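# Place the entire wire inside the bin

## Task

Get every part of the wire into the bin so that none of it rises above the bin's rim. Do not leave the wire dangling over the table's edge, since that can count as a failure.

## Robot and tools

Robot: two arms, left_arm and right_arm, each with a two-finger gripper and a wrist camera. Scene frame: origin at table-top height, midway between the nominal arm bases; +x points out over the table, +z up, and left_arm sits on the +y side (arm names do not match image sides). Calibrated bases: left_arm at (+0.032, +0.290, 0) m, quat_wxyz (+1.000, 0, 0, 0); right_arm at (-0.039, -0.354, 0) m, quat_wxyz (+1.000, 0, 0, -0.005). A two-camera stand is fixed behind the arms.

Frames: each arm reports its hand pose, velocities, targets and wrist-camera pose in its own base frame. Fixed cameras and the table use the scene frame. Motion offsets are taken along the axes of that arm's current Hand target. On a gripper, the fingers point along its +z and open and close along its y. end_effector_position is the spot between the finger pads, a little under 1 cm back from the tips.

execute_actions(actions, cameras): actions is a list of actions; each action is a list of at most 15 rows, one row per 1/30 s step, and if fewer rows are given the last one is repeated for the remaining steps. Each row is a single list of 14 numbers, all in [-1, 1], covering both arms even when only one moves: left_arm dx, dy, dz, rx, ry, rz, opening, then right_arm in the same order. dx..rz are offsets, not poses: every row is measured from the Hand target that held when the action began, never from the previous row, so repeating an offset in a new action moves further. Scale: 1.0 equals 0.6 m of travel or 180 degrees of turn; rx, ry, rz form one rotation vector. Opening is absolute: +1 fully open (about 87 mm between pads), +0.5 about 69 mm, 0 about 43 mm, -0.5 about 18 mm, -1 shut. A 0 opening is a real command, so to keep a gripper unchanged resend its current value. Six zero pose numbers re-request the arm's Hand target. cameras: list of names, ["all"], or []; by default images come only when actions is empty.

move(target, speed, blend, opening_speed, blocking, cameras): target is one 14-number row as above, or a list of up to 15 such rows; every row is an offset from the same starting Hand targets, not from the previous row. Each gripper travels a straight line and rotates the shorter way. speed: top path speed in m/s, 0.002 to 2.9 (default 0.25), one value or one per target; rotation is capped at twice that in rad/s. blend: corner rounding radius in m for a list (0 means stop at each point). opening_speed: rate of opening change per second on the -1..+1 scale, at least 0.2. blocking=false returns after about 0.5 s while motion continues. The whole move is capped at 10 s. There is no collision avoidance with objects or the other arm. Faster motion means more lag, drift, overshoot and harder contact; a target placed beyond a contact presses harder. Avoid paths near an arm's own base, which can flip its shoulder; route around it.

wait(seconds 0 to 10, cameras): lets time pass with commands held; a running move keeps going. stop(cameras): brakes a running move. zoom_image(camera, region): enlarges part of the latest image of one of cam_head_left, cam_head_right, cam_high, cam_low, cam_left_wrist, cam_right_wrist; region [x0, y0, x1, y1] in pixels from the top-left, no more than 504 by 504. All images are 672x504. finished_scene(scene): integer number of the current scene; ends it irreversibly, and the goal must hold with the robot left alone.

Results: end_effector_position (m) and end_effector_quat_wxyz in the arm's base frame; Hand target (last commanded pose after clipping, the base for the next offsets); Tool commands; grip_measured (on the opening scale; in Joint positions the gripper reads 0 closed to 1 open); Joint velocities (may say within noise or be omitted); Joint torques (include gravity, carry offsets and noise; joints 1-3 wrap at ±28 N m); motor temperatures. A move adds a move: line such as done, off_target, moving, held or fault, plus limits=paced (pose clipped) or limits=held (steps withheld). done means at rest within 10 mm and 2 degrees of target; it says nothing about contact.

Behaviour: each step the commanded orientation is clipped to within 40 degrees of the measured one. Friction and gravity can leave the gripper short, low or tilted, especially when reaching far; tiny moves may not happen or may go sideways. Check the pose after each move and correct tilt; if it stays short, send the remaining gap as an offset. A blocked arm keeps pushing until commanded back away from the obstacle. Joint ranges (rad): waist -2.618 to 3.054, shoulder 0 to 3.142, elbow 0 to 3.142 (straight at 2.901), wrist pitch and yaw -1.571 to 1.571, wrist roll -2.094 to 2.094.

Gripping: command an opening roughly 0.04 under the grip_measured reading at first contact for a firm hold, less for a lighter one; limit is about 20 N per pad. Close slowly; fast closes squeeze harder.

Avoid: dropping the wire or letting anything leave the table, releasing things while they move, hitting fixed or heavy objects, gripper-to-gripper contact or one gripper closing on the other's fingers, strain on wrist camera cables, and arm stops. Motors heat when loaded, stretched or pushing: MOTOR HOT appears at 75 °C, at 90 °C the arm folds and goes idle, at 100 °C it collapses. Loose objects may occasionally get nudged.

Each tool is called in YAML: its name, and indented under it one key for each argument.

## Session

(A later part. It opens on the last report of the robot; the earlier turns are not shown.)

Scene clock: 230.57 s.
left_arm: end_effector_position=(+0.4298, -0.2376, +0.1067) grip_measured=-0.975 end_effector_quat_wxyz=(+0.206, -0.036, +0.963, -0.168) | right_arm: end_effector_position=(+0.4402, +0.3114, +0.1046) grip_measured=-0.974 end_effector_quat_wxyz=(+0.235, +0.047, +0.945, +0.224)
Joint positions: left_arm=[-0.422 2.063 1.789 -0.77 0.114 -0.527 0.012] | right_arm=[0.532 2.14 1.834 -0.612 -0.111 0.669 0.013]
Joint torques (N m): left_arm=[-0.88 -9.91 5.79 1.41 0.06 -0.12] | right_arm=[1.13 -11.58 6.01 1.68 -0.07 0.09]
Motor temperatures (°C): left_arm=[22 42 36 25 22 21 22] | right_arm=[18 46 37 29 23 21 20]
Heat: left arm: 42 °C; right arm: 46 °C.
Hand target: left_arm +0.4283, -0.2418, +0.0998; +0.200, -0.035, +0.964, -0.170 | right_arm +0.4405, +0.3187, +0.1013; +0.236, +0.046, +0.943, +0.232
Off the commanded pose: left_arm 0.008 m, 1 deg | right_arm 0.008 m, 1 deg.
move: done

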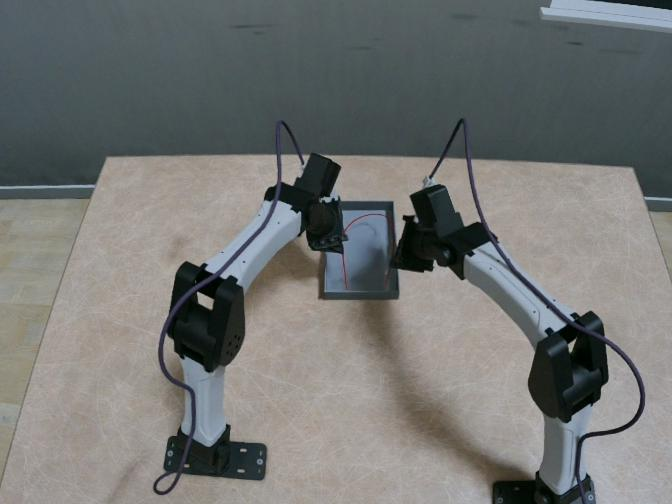

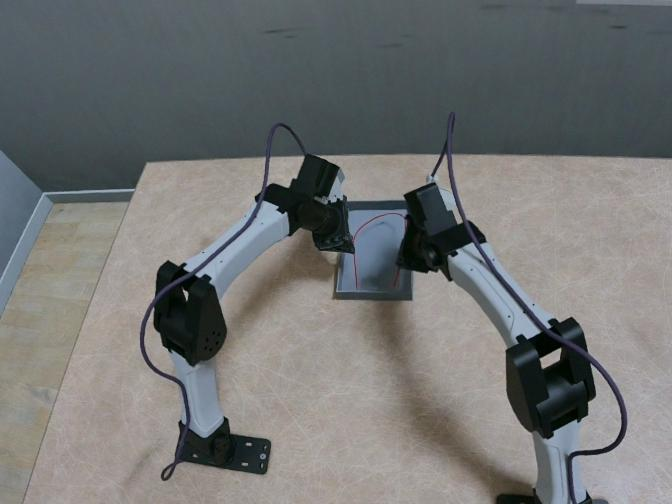

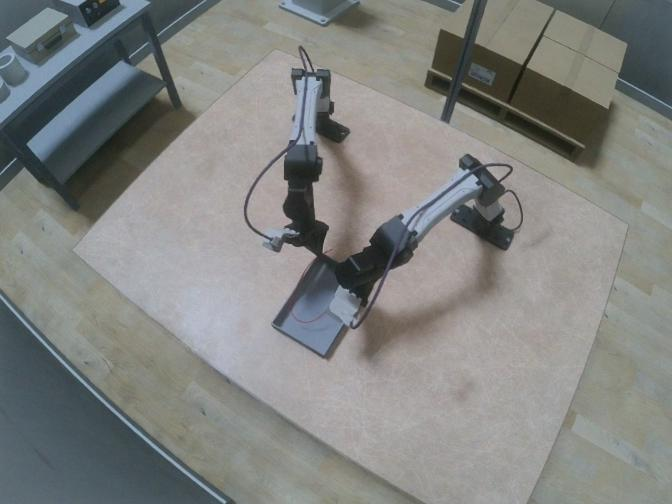

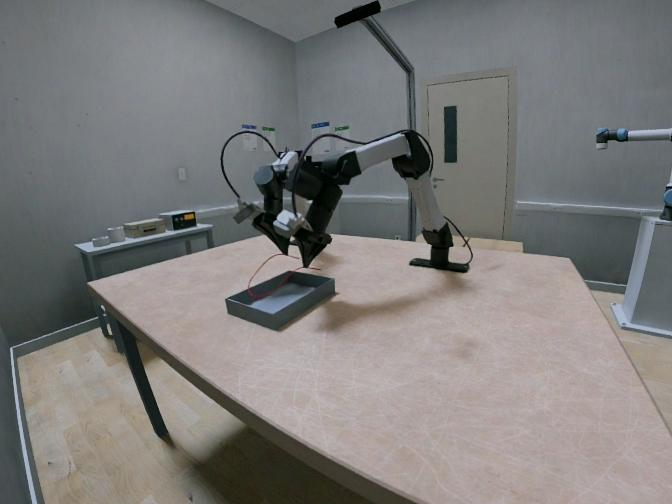

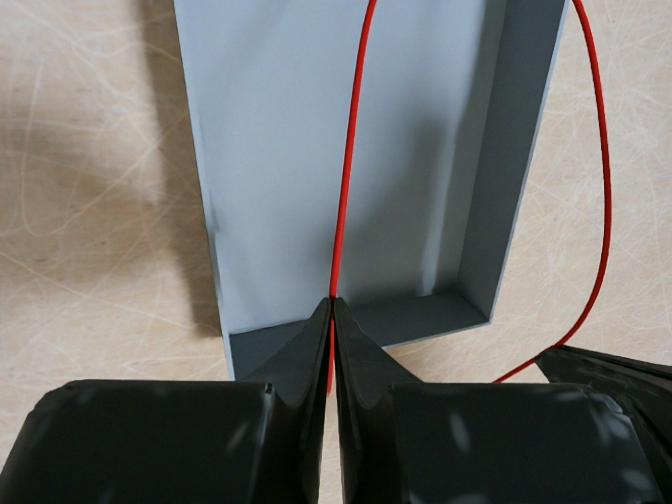

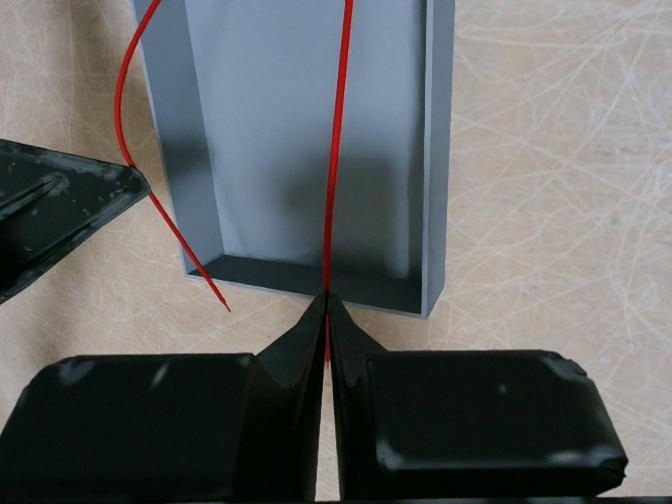

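move:
  target: [0.0067,0.032,0.1195,0,0,0,-1,0.0125,-0.0547,0.1107,0,0,0,-1]
  speed: 0.1
  cameras: ["all"]

zoom_image:
  camera: "cam_high"
  region: [250, 230, 390, 370]

zoom_image:
  camera: "cam_low"
  region: [200, 220, 360, 340]

zoom_image:
  camera: "cam_head_left"
  region: [290, 180, 450, 320]

Scene clock: 247.93 s.
left_arm: end_effector_position=(+0.4518, -0.2486, +0.0353) grip_measured=-0.975 end_effector_quat_wxyz=(+0.202, -0.035, +0.964, -0.169) | right_arm: end_effector_position=(+0.4614, +0.3185, +0.0342) grip_measured=-0.974 end_effector_quat_wxyz=(+0.231, +0.050, +0.945, +0.227)
Joint positions: left_arm=[-0.422 2.211 1.736 -0.575 0.119 -0.527 0.012] | right_arm=[0.519 2.284 1.787 -0.425 -0.125 0.668 0.013]
Joint torques (N m): left_arm=[0.38 -10.97 5.94 1.4 0.06 -0.02] | right_arm=[-0.2 -12.57 5.89 1.64 -0.08 -0.11]
Heat: left arm: 41 °C; right arm: 45 °C.
Hand target: left_arm +0.4532, -0.2467, +0.0299; +0.200, -0.035, +0.964, -0.170 | right_arm +0.4656, +0.3185, +0.0310; +0.236, +0.046, +0.943, +0.232
Off the commanded pose: left_arm 0.006 m, 0 deg | right_arm 0.005 m, 1 deg.
move: done

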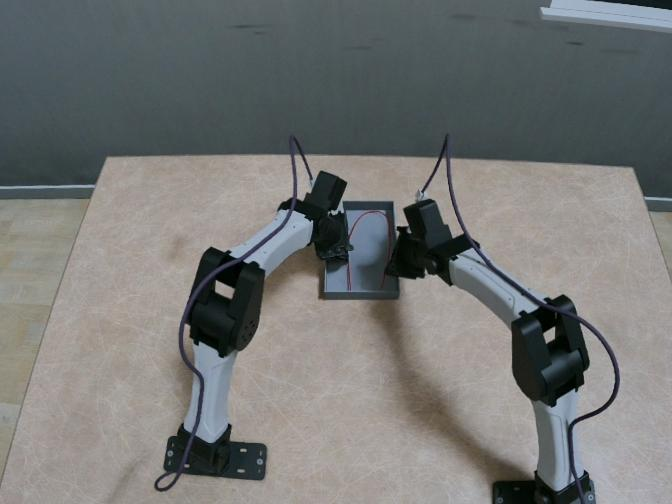

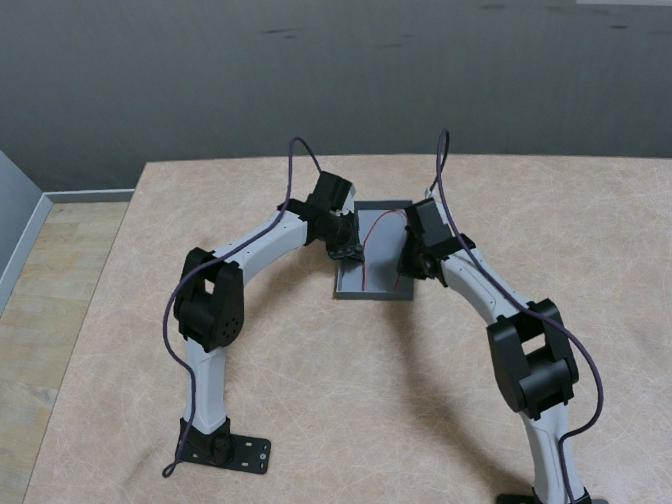

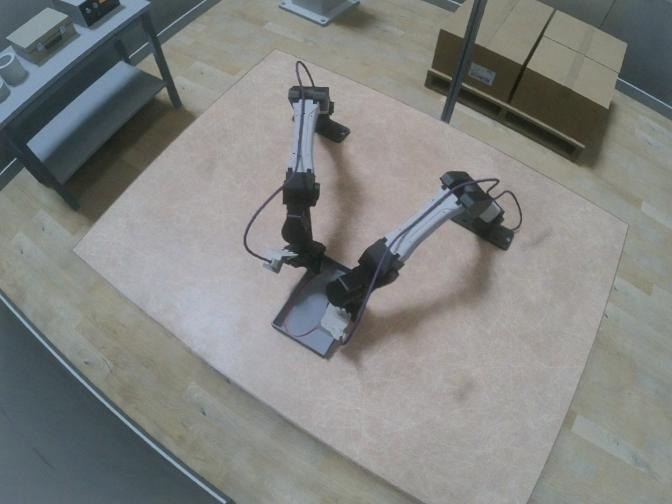

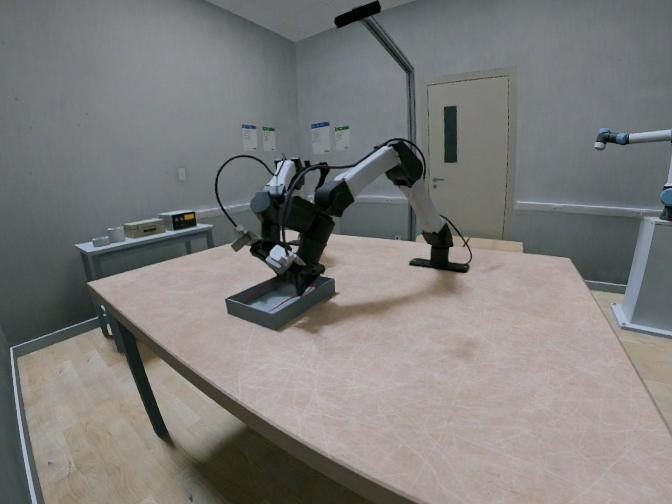

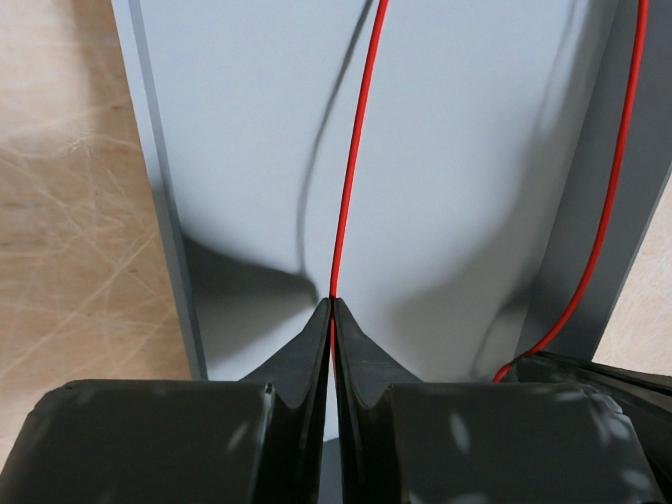

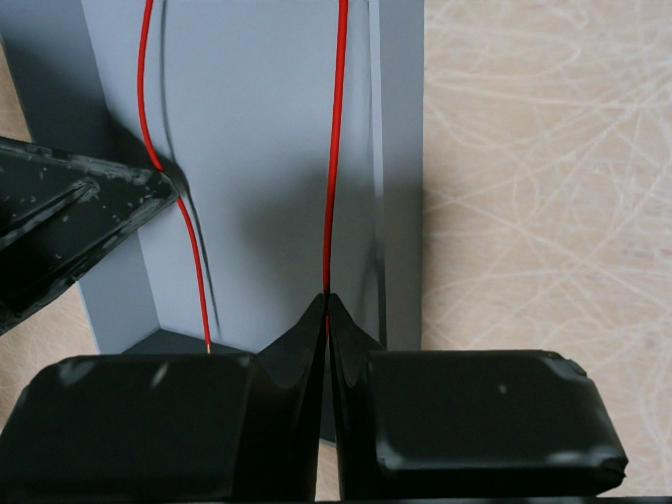

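Scaled by 3.600.

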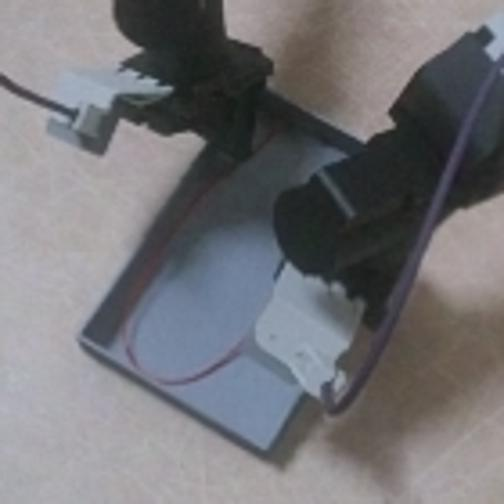

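Scaled by 3.150.

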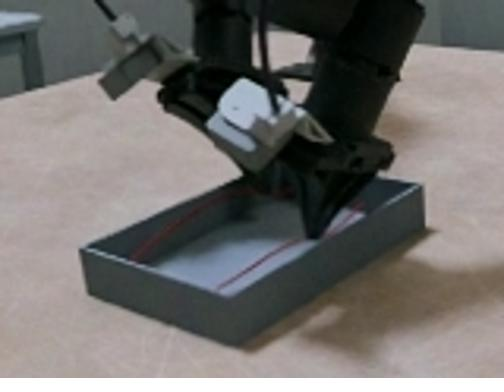

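Scaled by 3.150.

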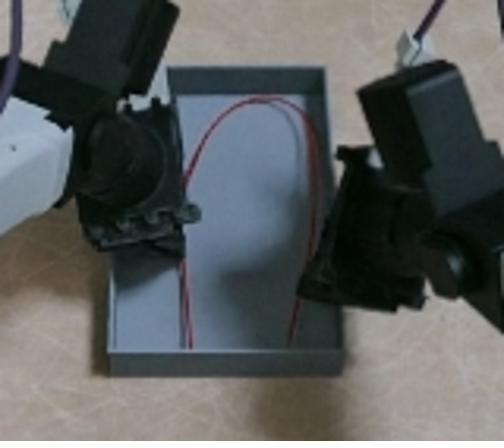

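move:
  target:
    - [0.008,0.0074,0.0187,0,0,0,-1,0.009,-0.01,0.017,0,0,0,-1]
    - [0.008,0.0074,0.0187,0,0,0,-0.7,0.009,-0.01,0.017,0,0,0,-0.7]
  speed: 0.05
  opening_speed: 0.2
  cameras: ["cam_head_left","cam_low","cam_left_wrist","cam_right_wrist"]

zoom_image:
  camera: "cam_low"
  region: [200, 220, 360, 340]

zoom_image:
  camera: "cam_head_left"
  region: [290, 180, 450, 320]

Scene clock: 258.43 s.
left_arm: end_effector_position=(+0.4545, -0.2506, +0.0278) grip_measured=-0.701 end_effector_quat_wxyz=(+0.208, -0.034, +0.962, -0.174) | right_arm: end_effector_position=(+0.4634, +0.3210, +0.0258) grip_measured=-0.700 end_effector_quat_wxyz=(+0.235, +0.048, +0.942, +0.234)
Joint positions: left_arm=[-0.422 2.219 1.711 -0.526 0.124 -0.527 0.15] | right_arm=[0.519 2.296 1.764 -0.374 -0.132 0.667 0.15]
Joint torques (N m): left_arm=[0.46 -10.61 5.5 1.39 0.01 -0.02] | right_arm=[-0.18 -12.26 5.59 1.59 -0.03 -0.1]
Heat: left arm: 41 °C; right arm: 47 °C.
Hand target: left_arm +0.4532, -0.2468, +0.0168; +0.200, -0.035, +0.964, -0.170 | right_arm +0.4657, +0.3185, +0.0181; +0.236, +0.046, +0.943, +0.232
Off the commanded pose: left_arm 0.012 m, 1 deg | right_arm 0.008 m, 0 deg.
move: off_target (left_arm); target 2's new opening was sent with left_arm's hand 0.011 m and 1 deg from that target
Images, in order (width x height): cam_head_left 672x504, cam_low 672x504, cam_left_wrist 672x504, cam_right_wrist 672x504.

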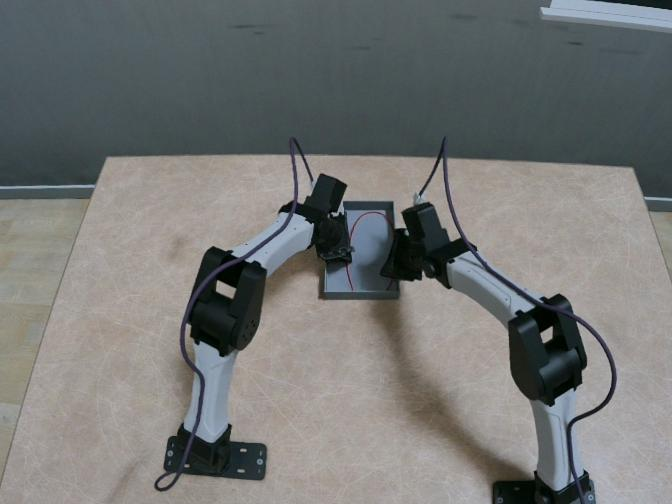

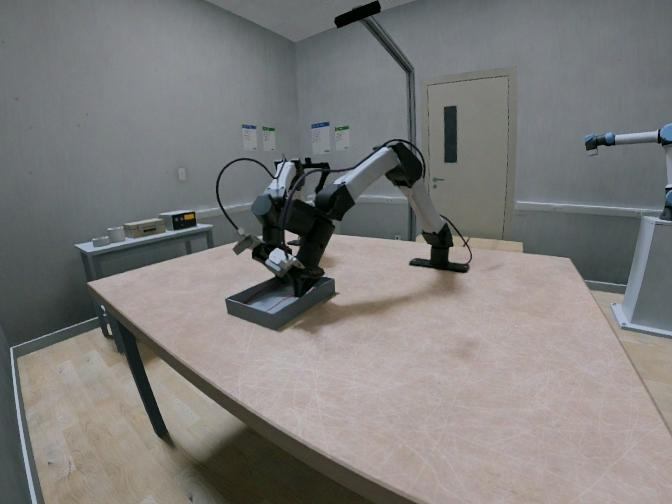

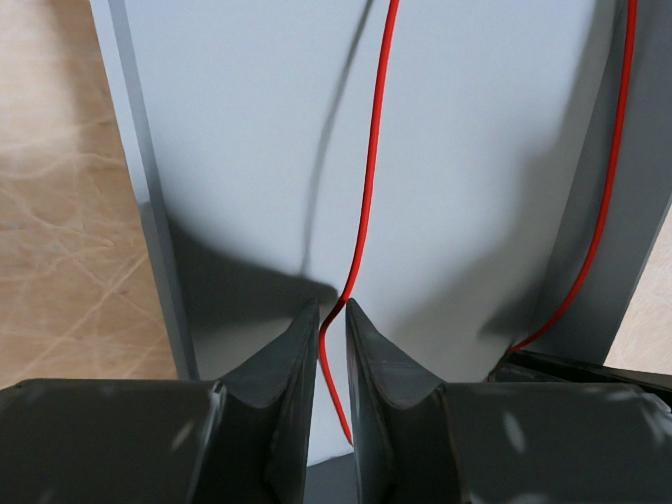

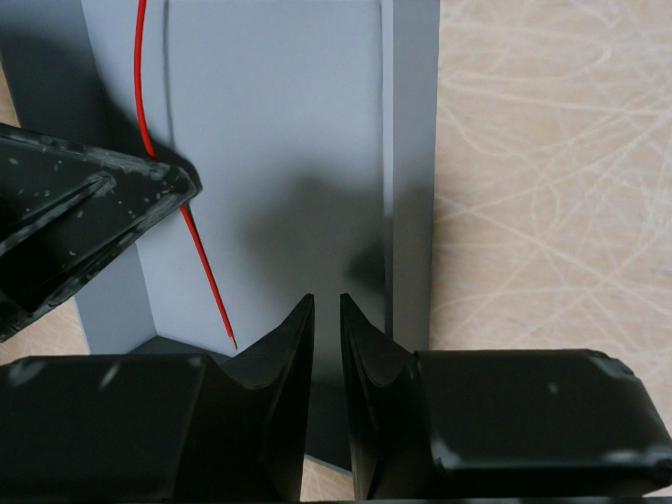

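Scaled by 3.150.

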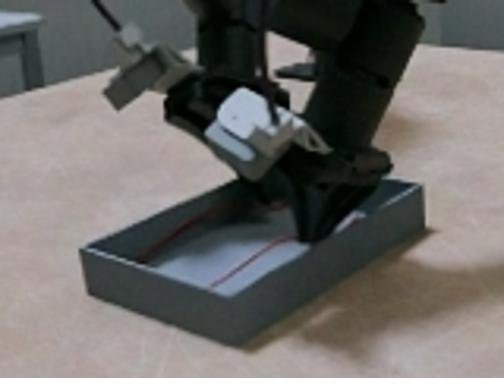

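Scaled by 3.150.

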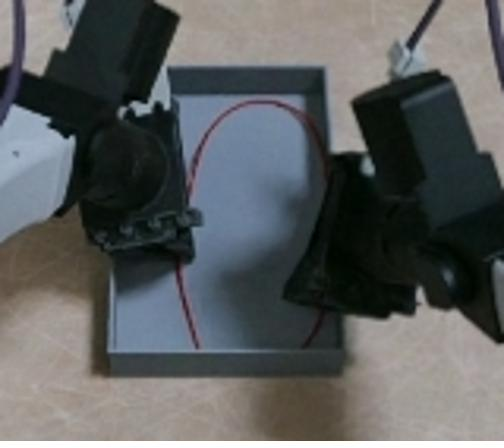

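zoom_image:
  camera: "cam_right_wrist"
  region: [220, 180, 480, 500]

zoom_image:
  camera: "cam_left_wrist"
  region: [420, 240, 672, 440]

Scaled by 1.575.

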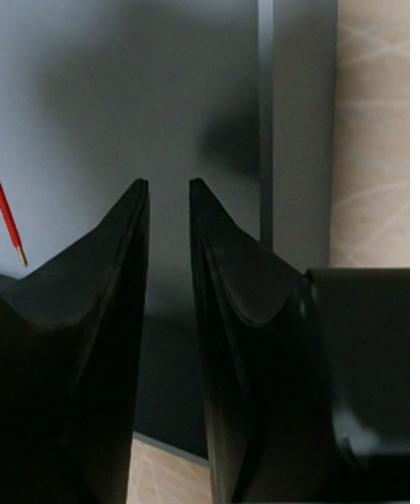

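Scaled by 2.000.

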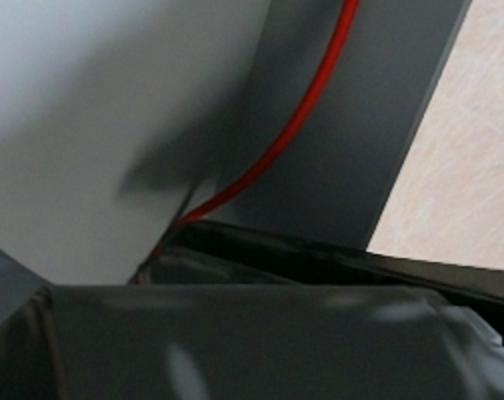

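move:
  target:
    - [-0.005,-0.0046,-0.0115,0,0,0,-0.6,0,0.0225,0.0005,0,0,0,-0.75]
    - [-0.0623,-0.057,-0.1433,0,0,0,-0.6,-0.0667,0.0943,-0.122,0,0,0,-0.75]
  speed: [0.04,0.07]
  opening_speed: 0.3
  cameras: ["all"]

zoom_image:
  camera: "cam_low"
  region: [200, 220, 360, 340]

zoom_image:
  camera: "cam_head_left"
  region: [290, 180, 450, 320]

zoom_image:
  camera: "cam_high"
  region: [250, 230, 390, 370]

Scene clock: 280.70 s.
left_arm: end_effector_position=(+0.4508, -0.2493, +0.0981) grip_measured=-0.600 end_effector_quat_wxyz=(+0.186, -0.036, +0.968, -0.164) | right_arm: end_effector_position=(+0.4592, +0.3254, +0.0873) grip_measured=-0.750 end_effector_quat_wxyz=(+0.209, +0.046, +0.953, +0.217)
Joint positions: left_arm=[-0.422 2.214 2.002 -0.873 0.126 -0.527 0.2] | right_arm=[0.531 2.308 2.063 -0.727 -0.129 0.668 0.125]
Joint torques (N m): left_arm=[0.34 -14.65 8.12 1.09 0.01 0] | right_arm=[0.7 -17.07 9.84 1.28 0.06 0.07]
Heat: left arm: 44 °C; right arm: 47 °C.
Hand target: left_arm +0.4534, -0.2469, +0.1166; +0.200, -0.035, +0.964, -0.170 | right_arm +0.4658, +0.3305, +0.1182; +0.236, +0.046, +0.943, +0.232
Off the commanded pose: left_arm 0.019 m, 2 deg | right_arm 0.032 m, 4 deg.
move: off_target (left_arm, right_arm)

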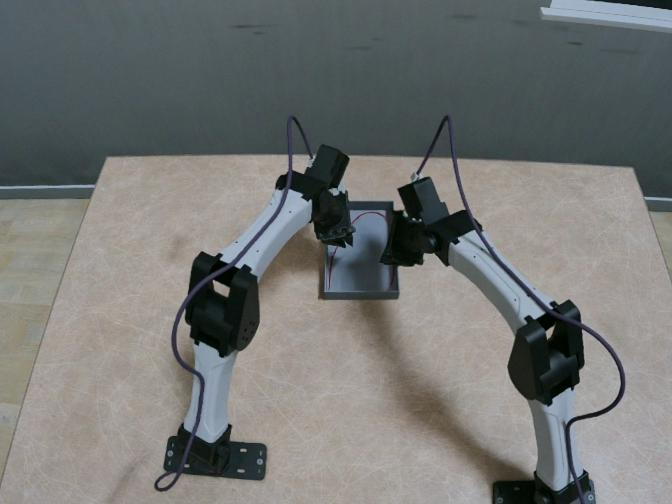

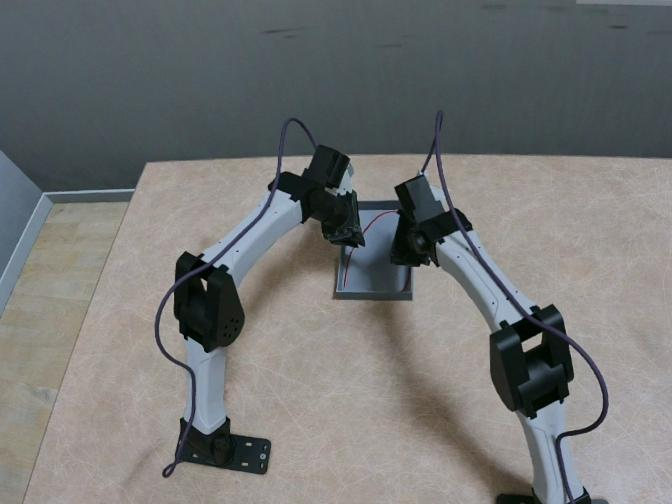

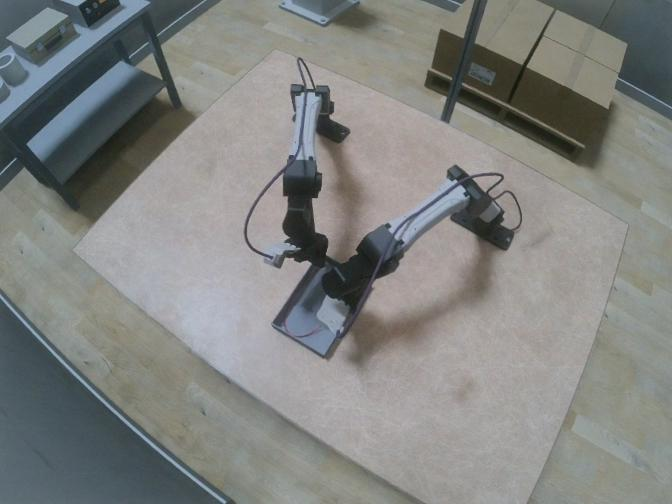

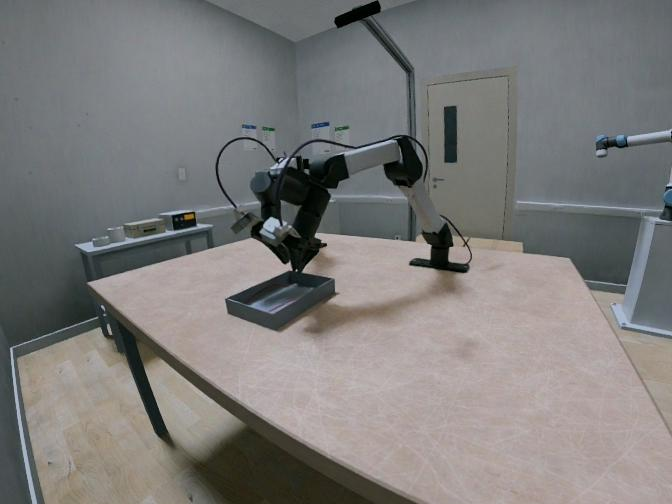

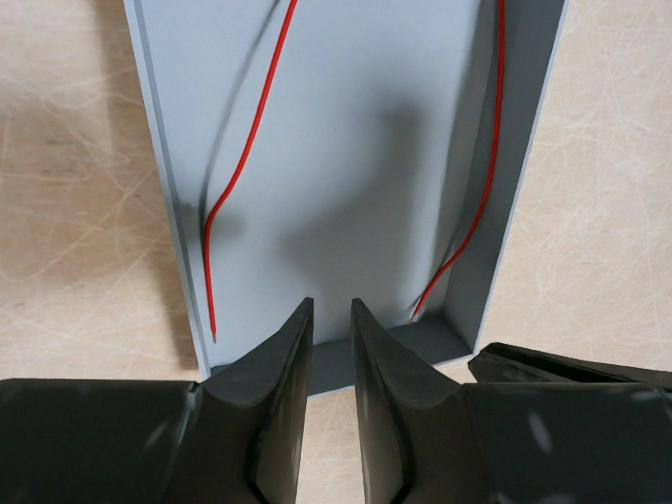

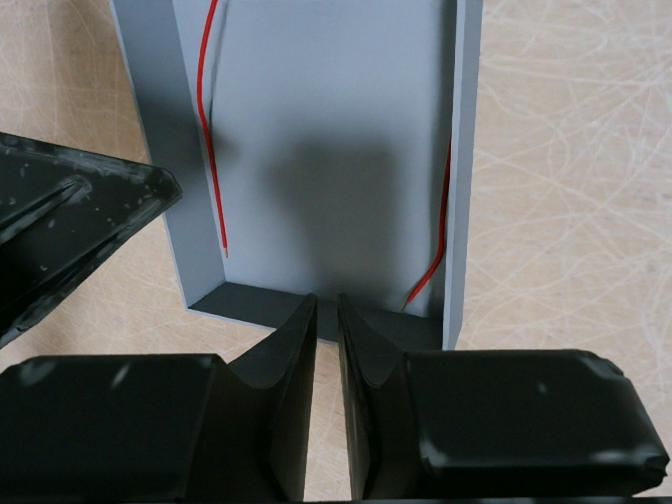

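Scaled by 3.150.

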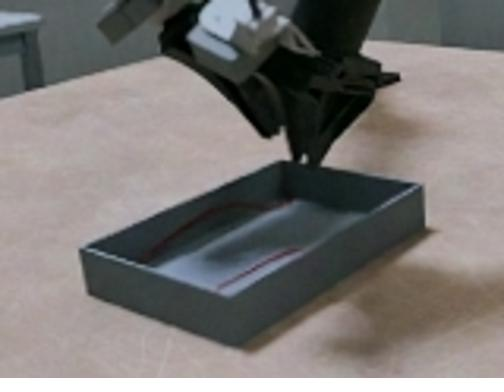

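Scaled by 3.150.

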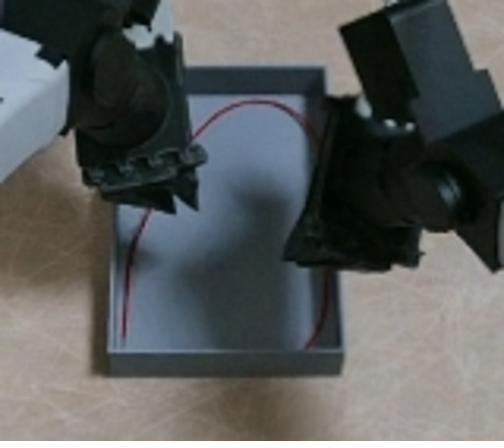

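Scaled by 3.600.

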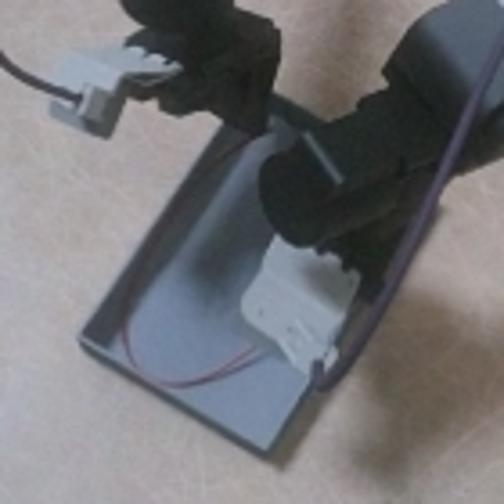

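finished_scene:
  scene: 2

The scene is finished: the task was done.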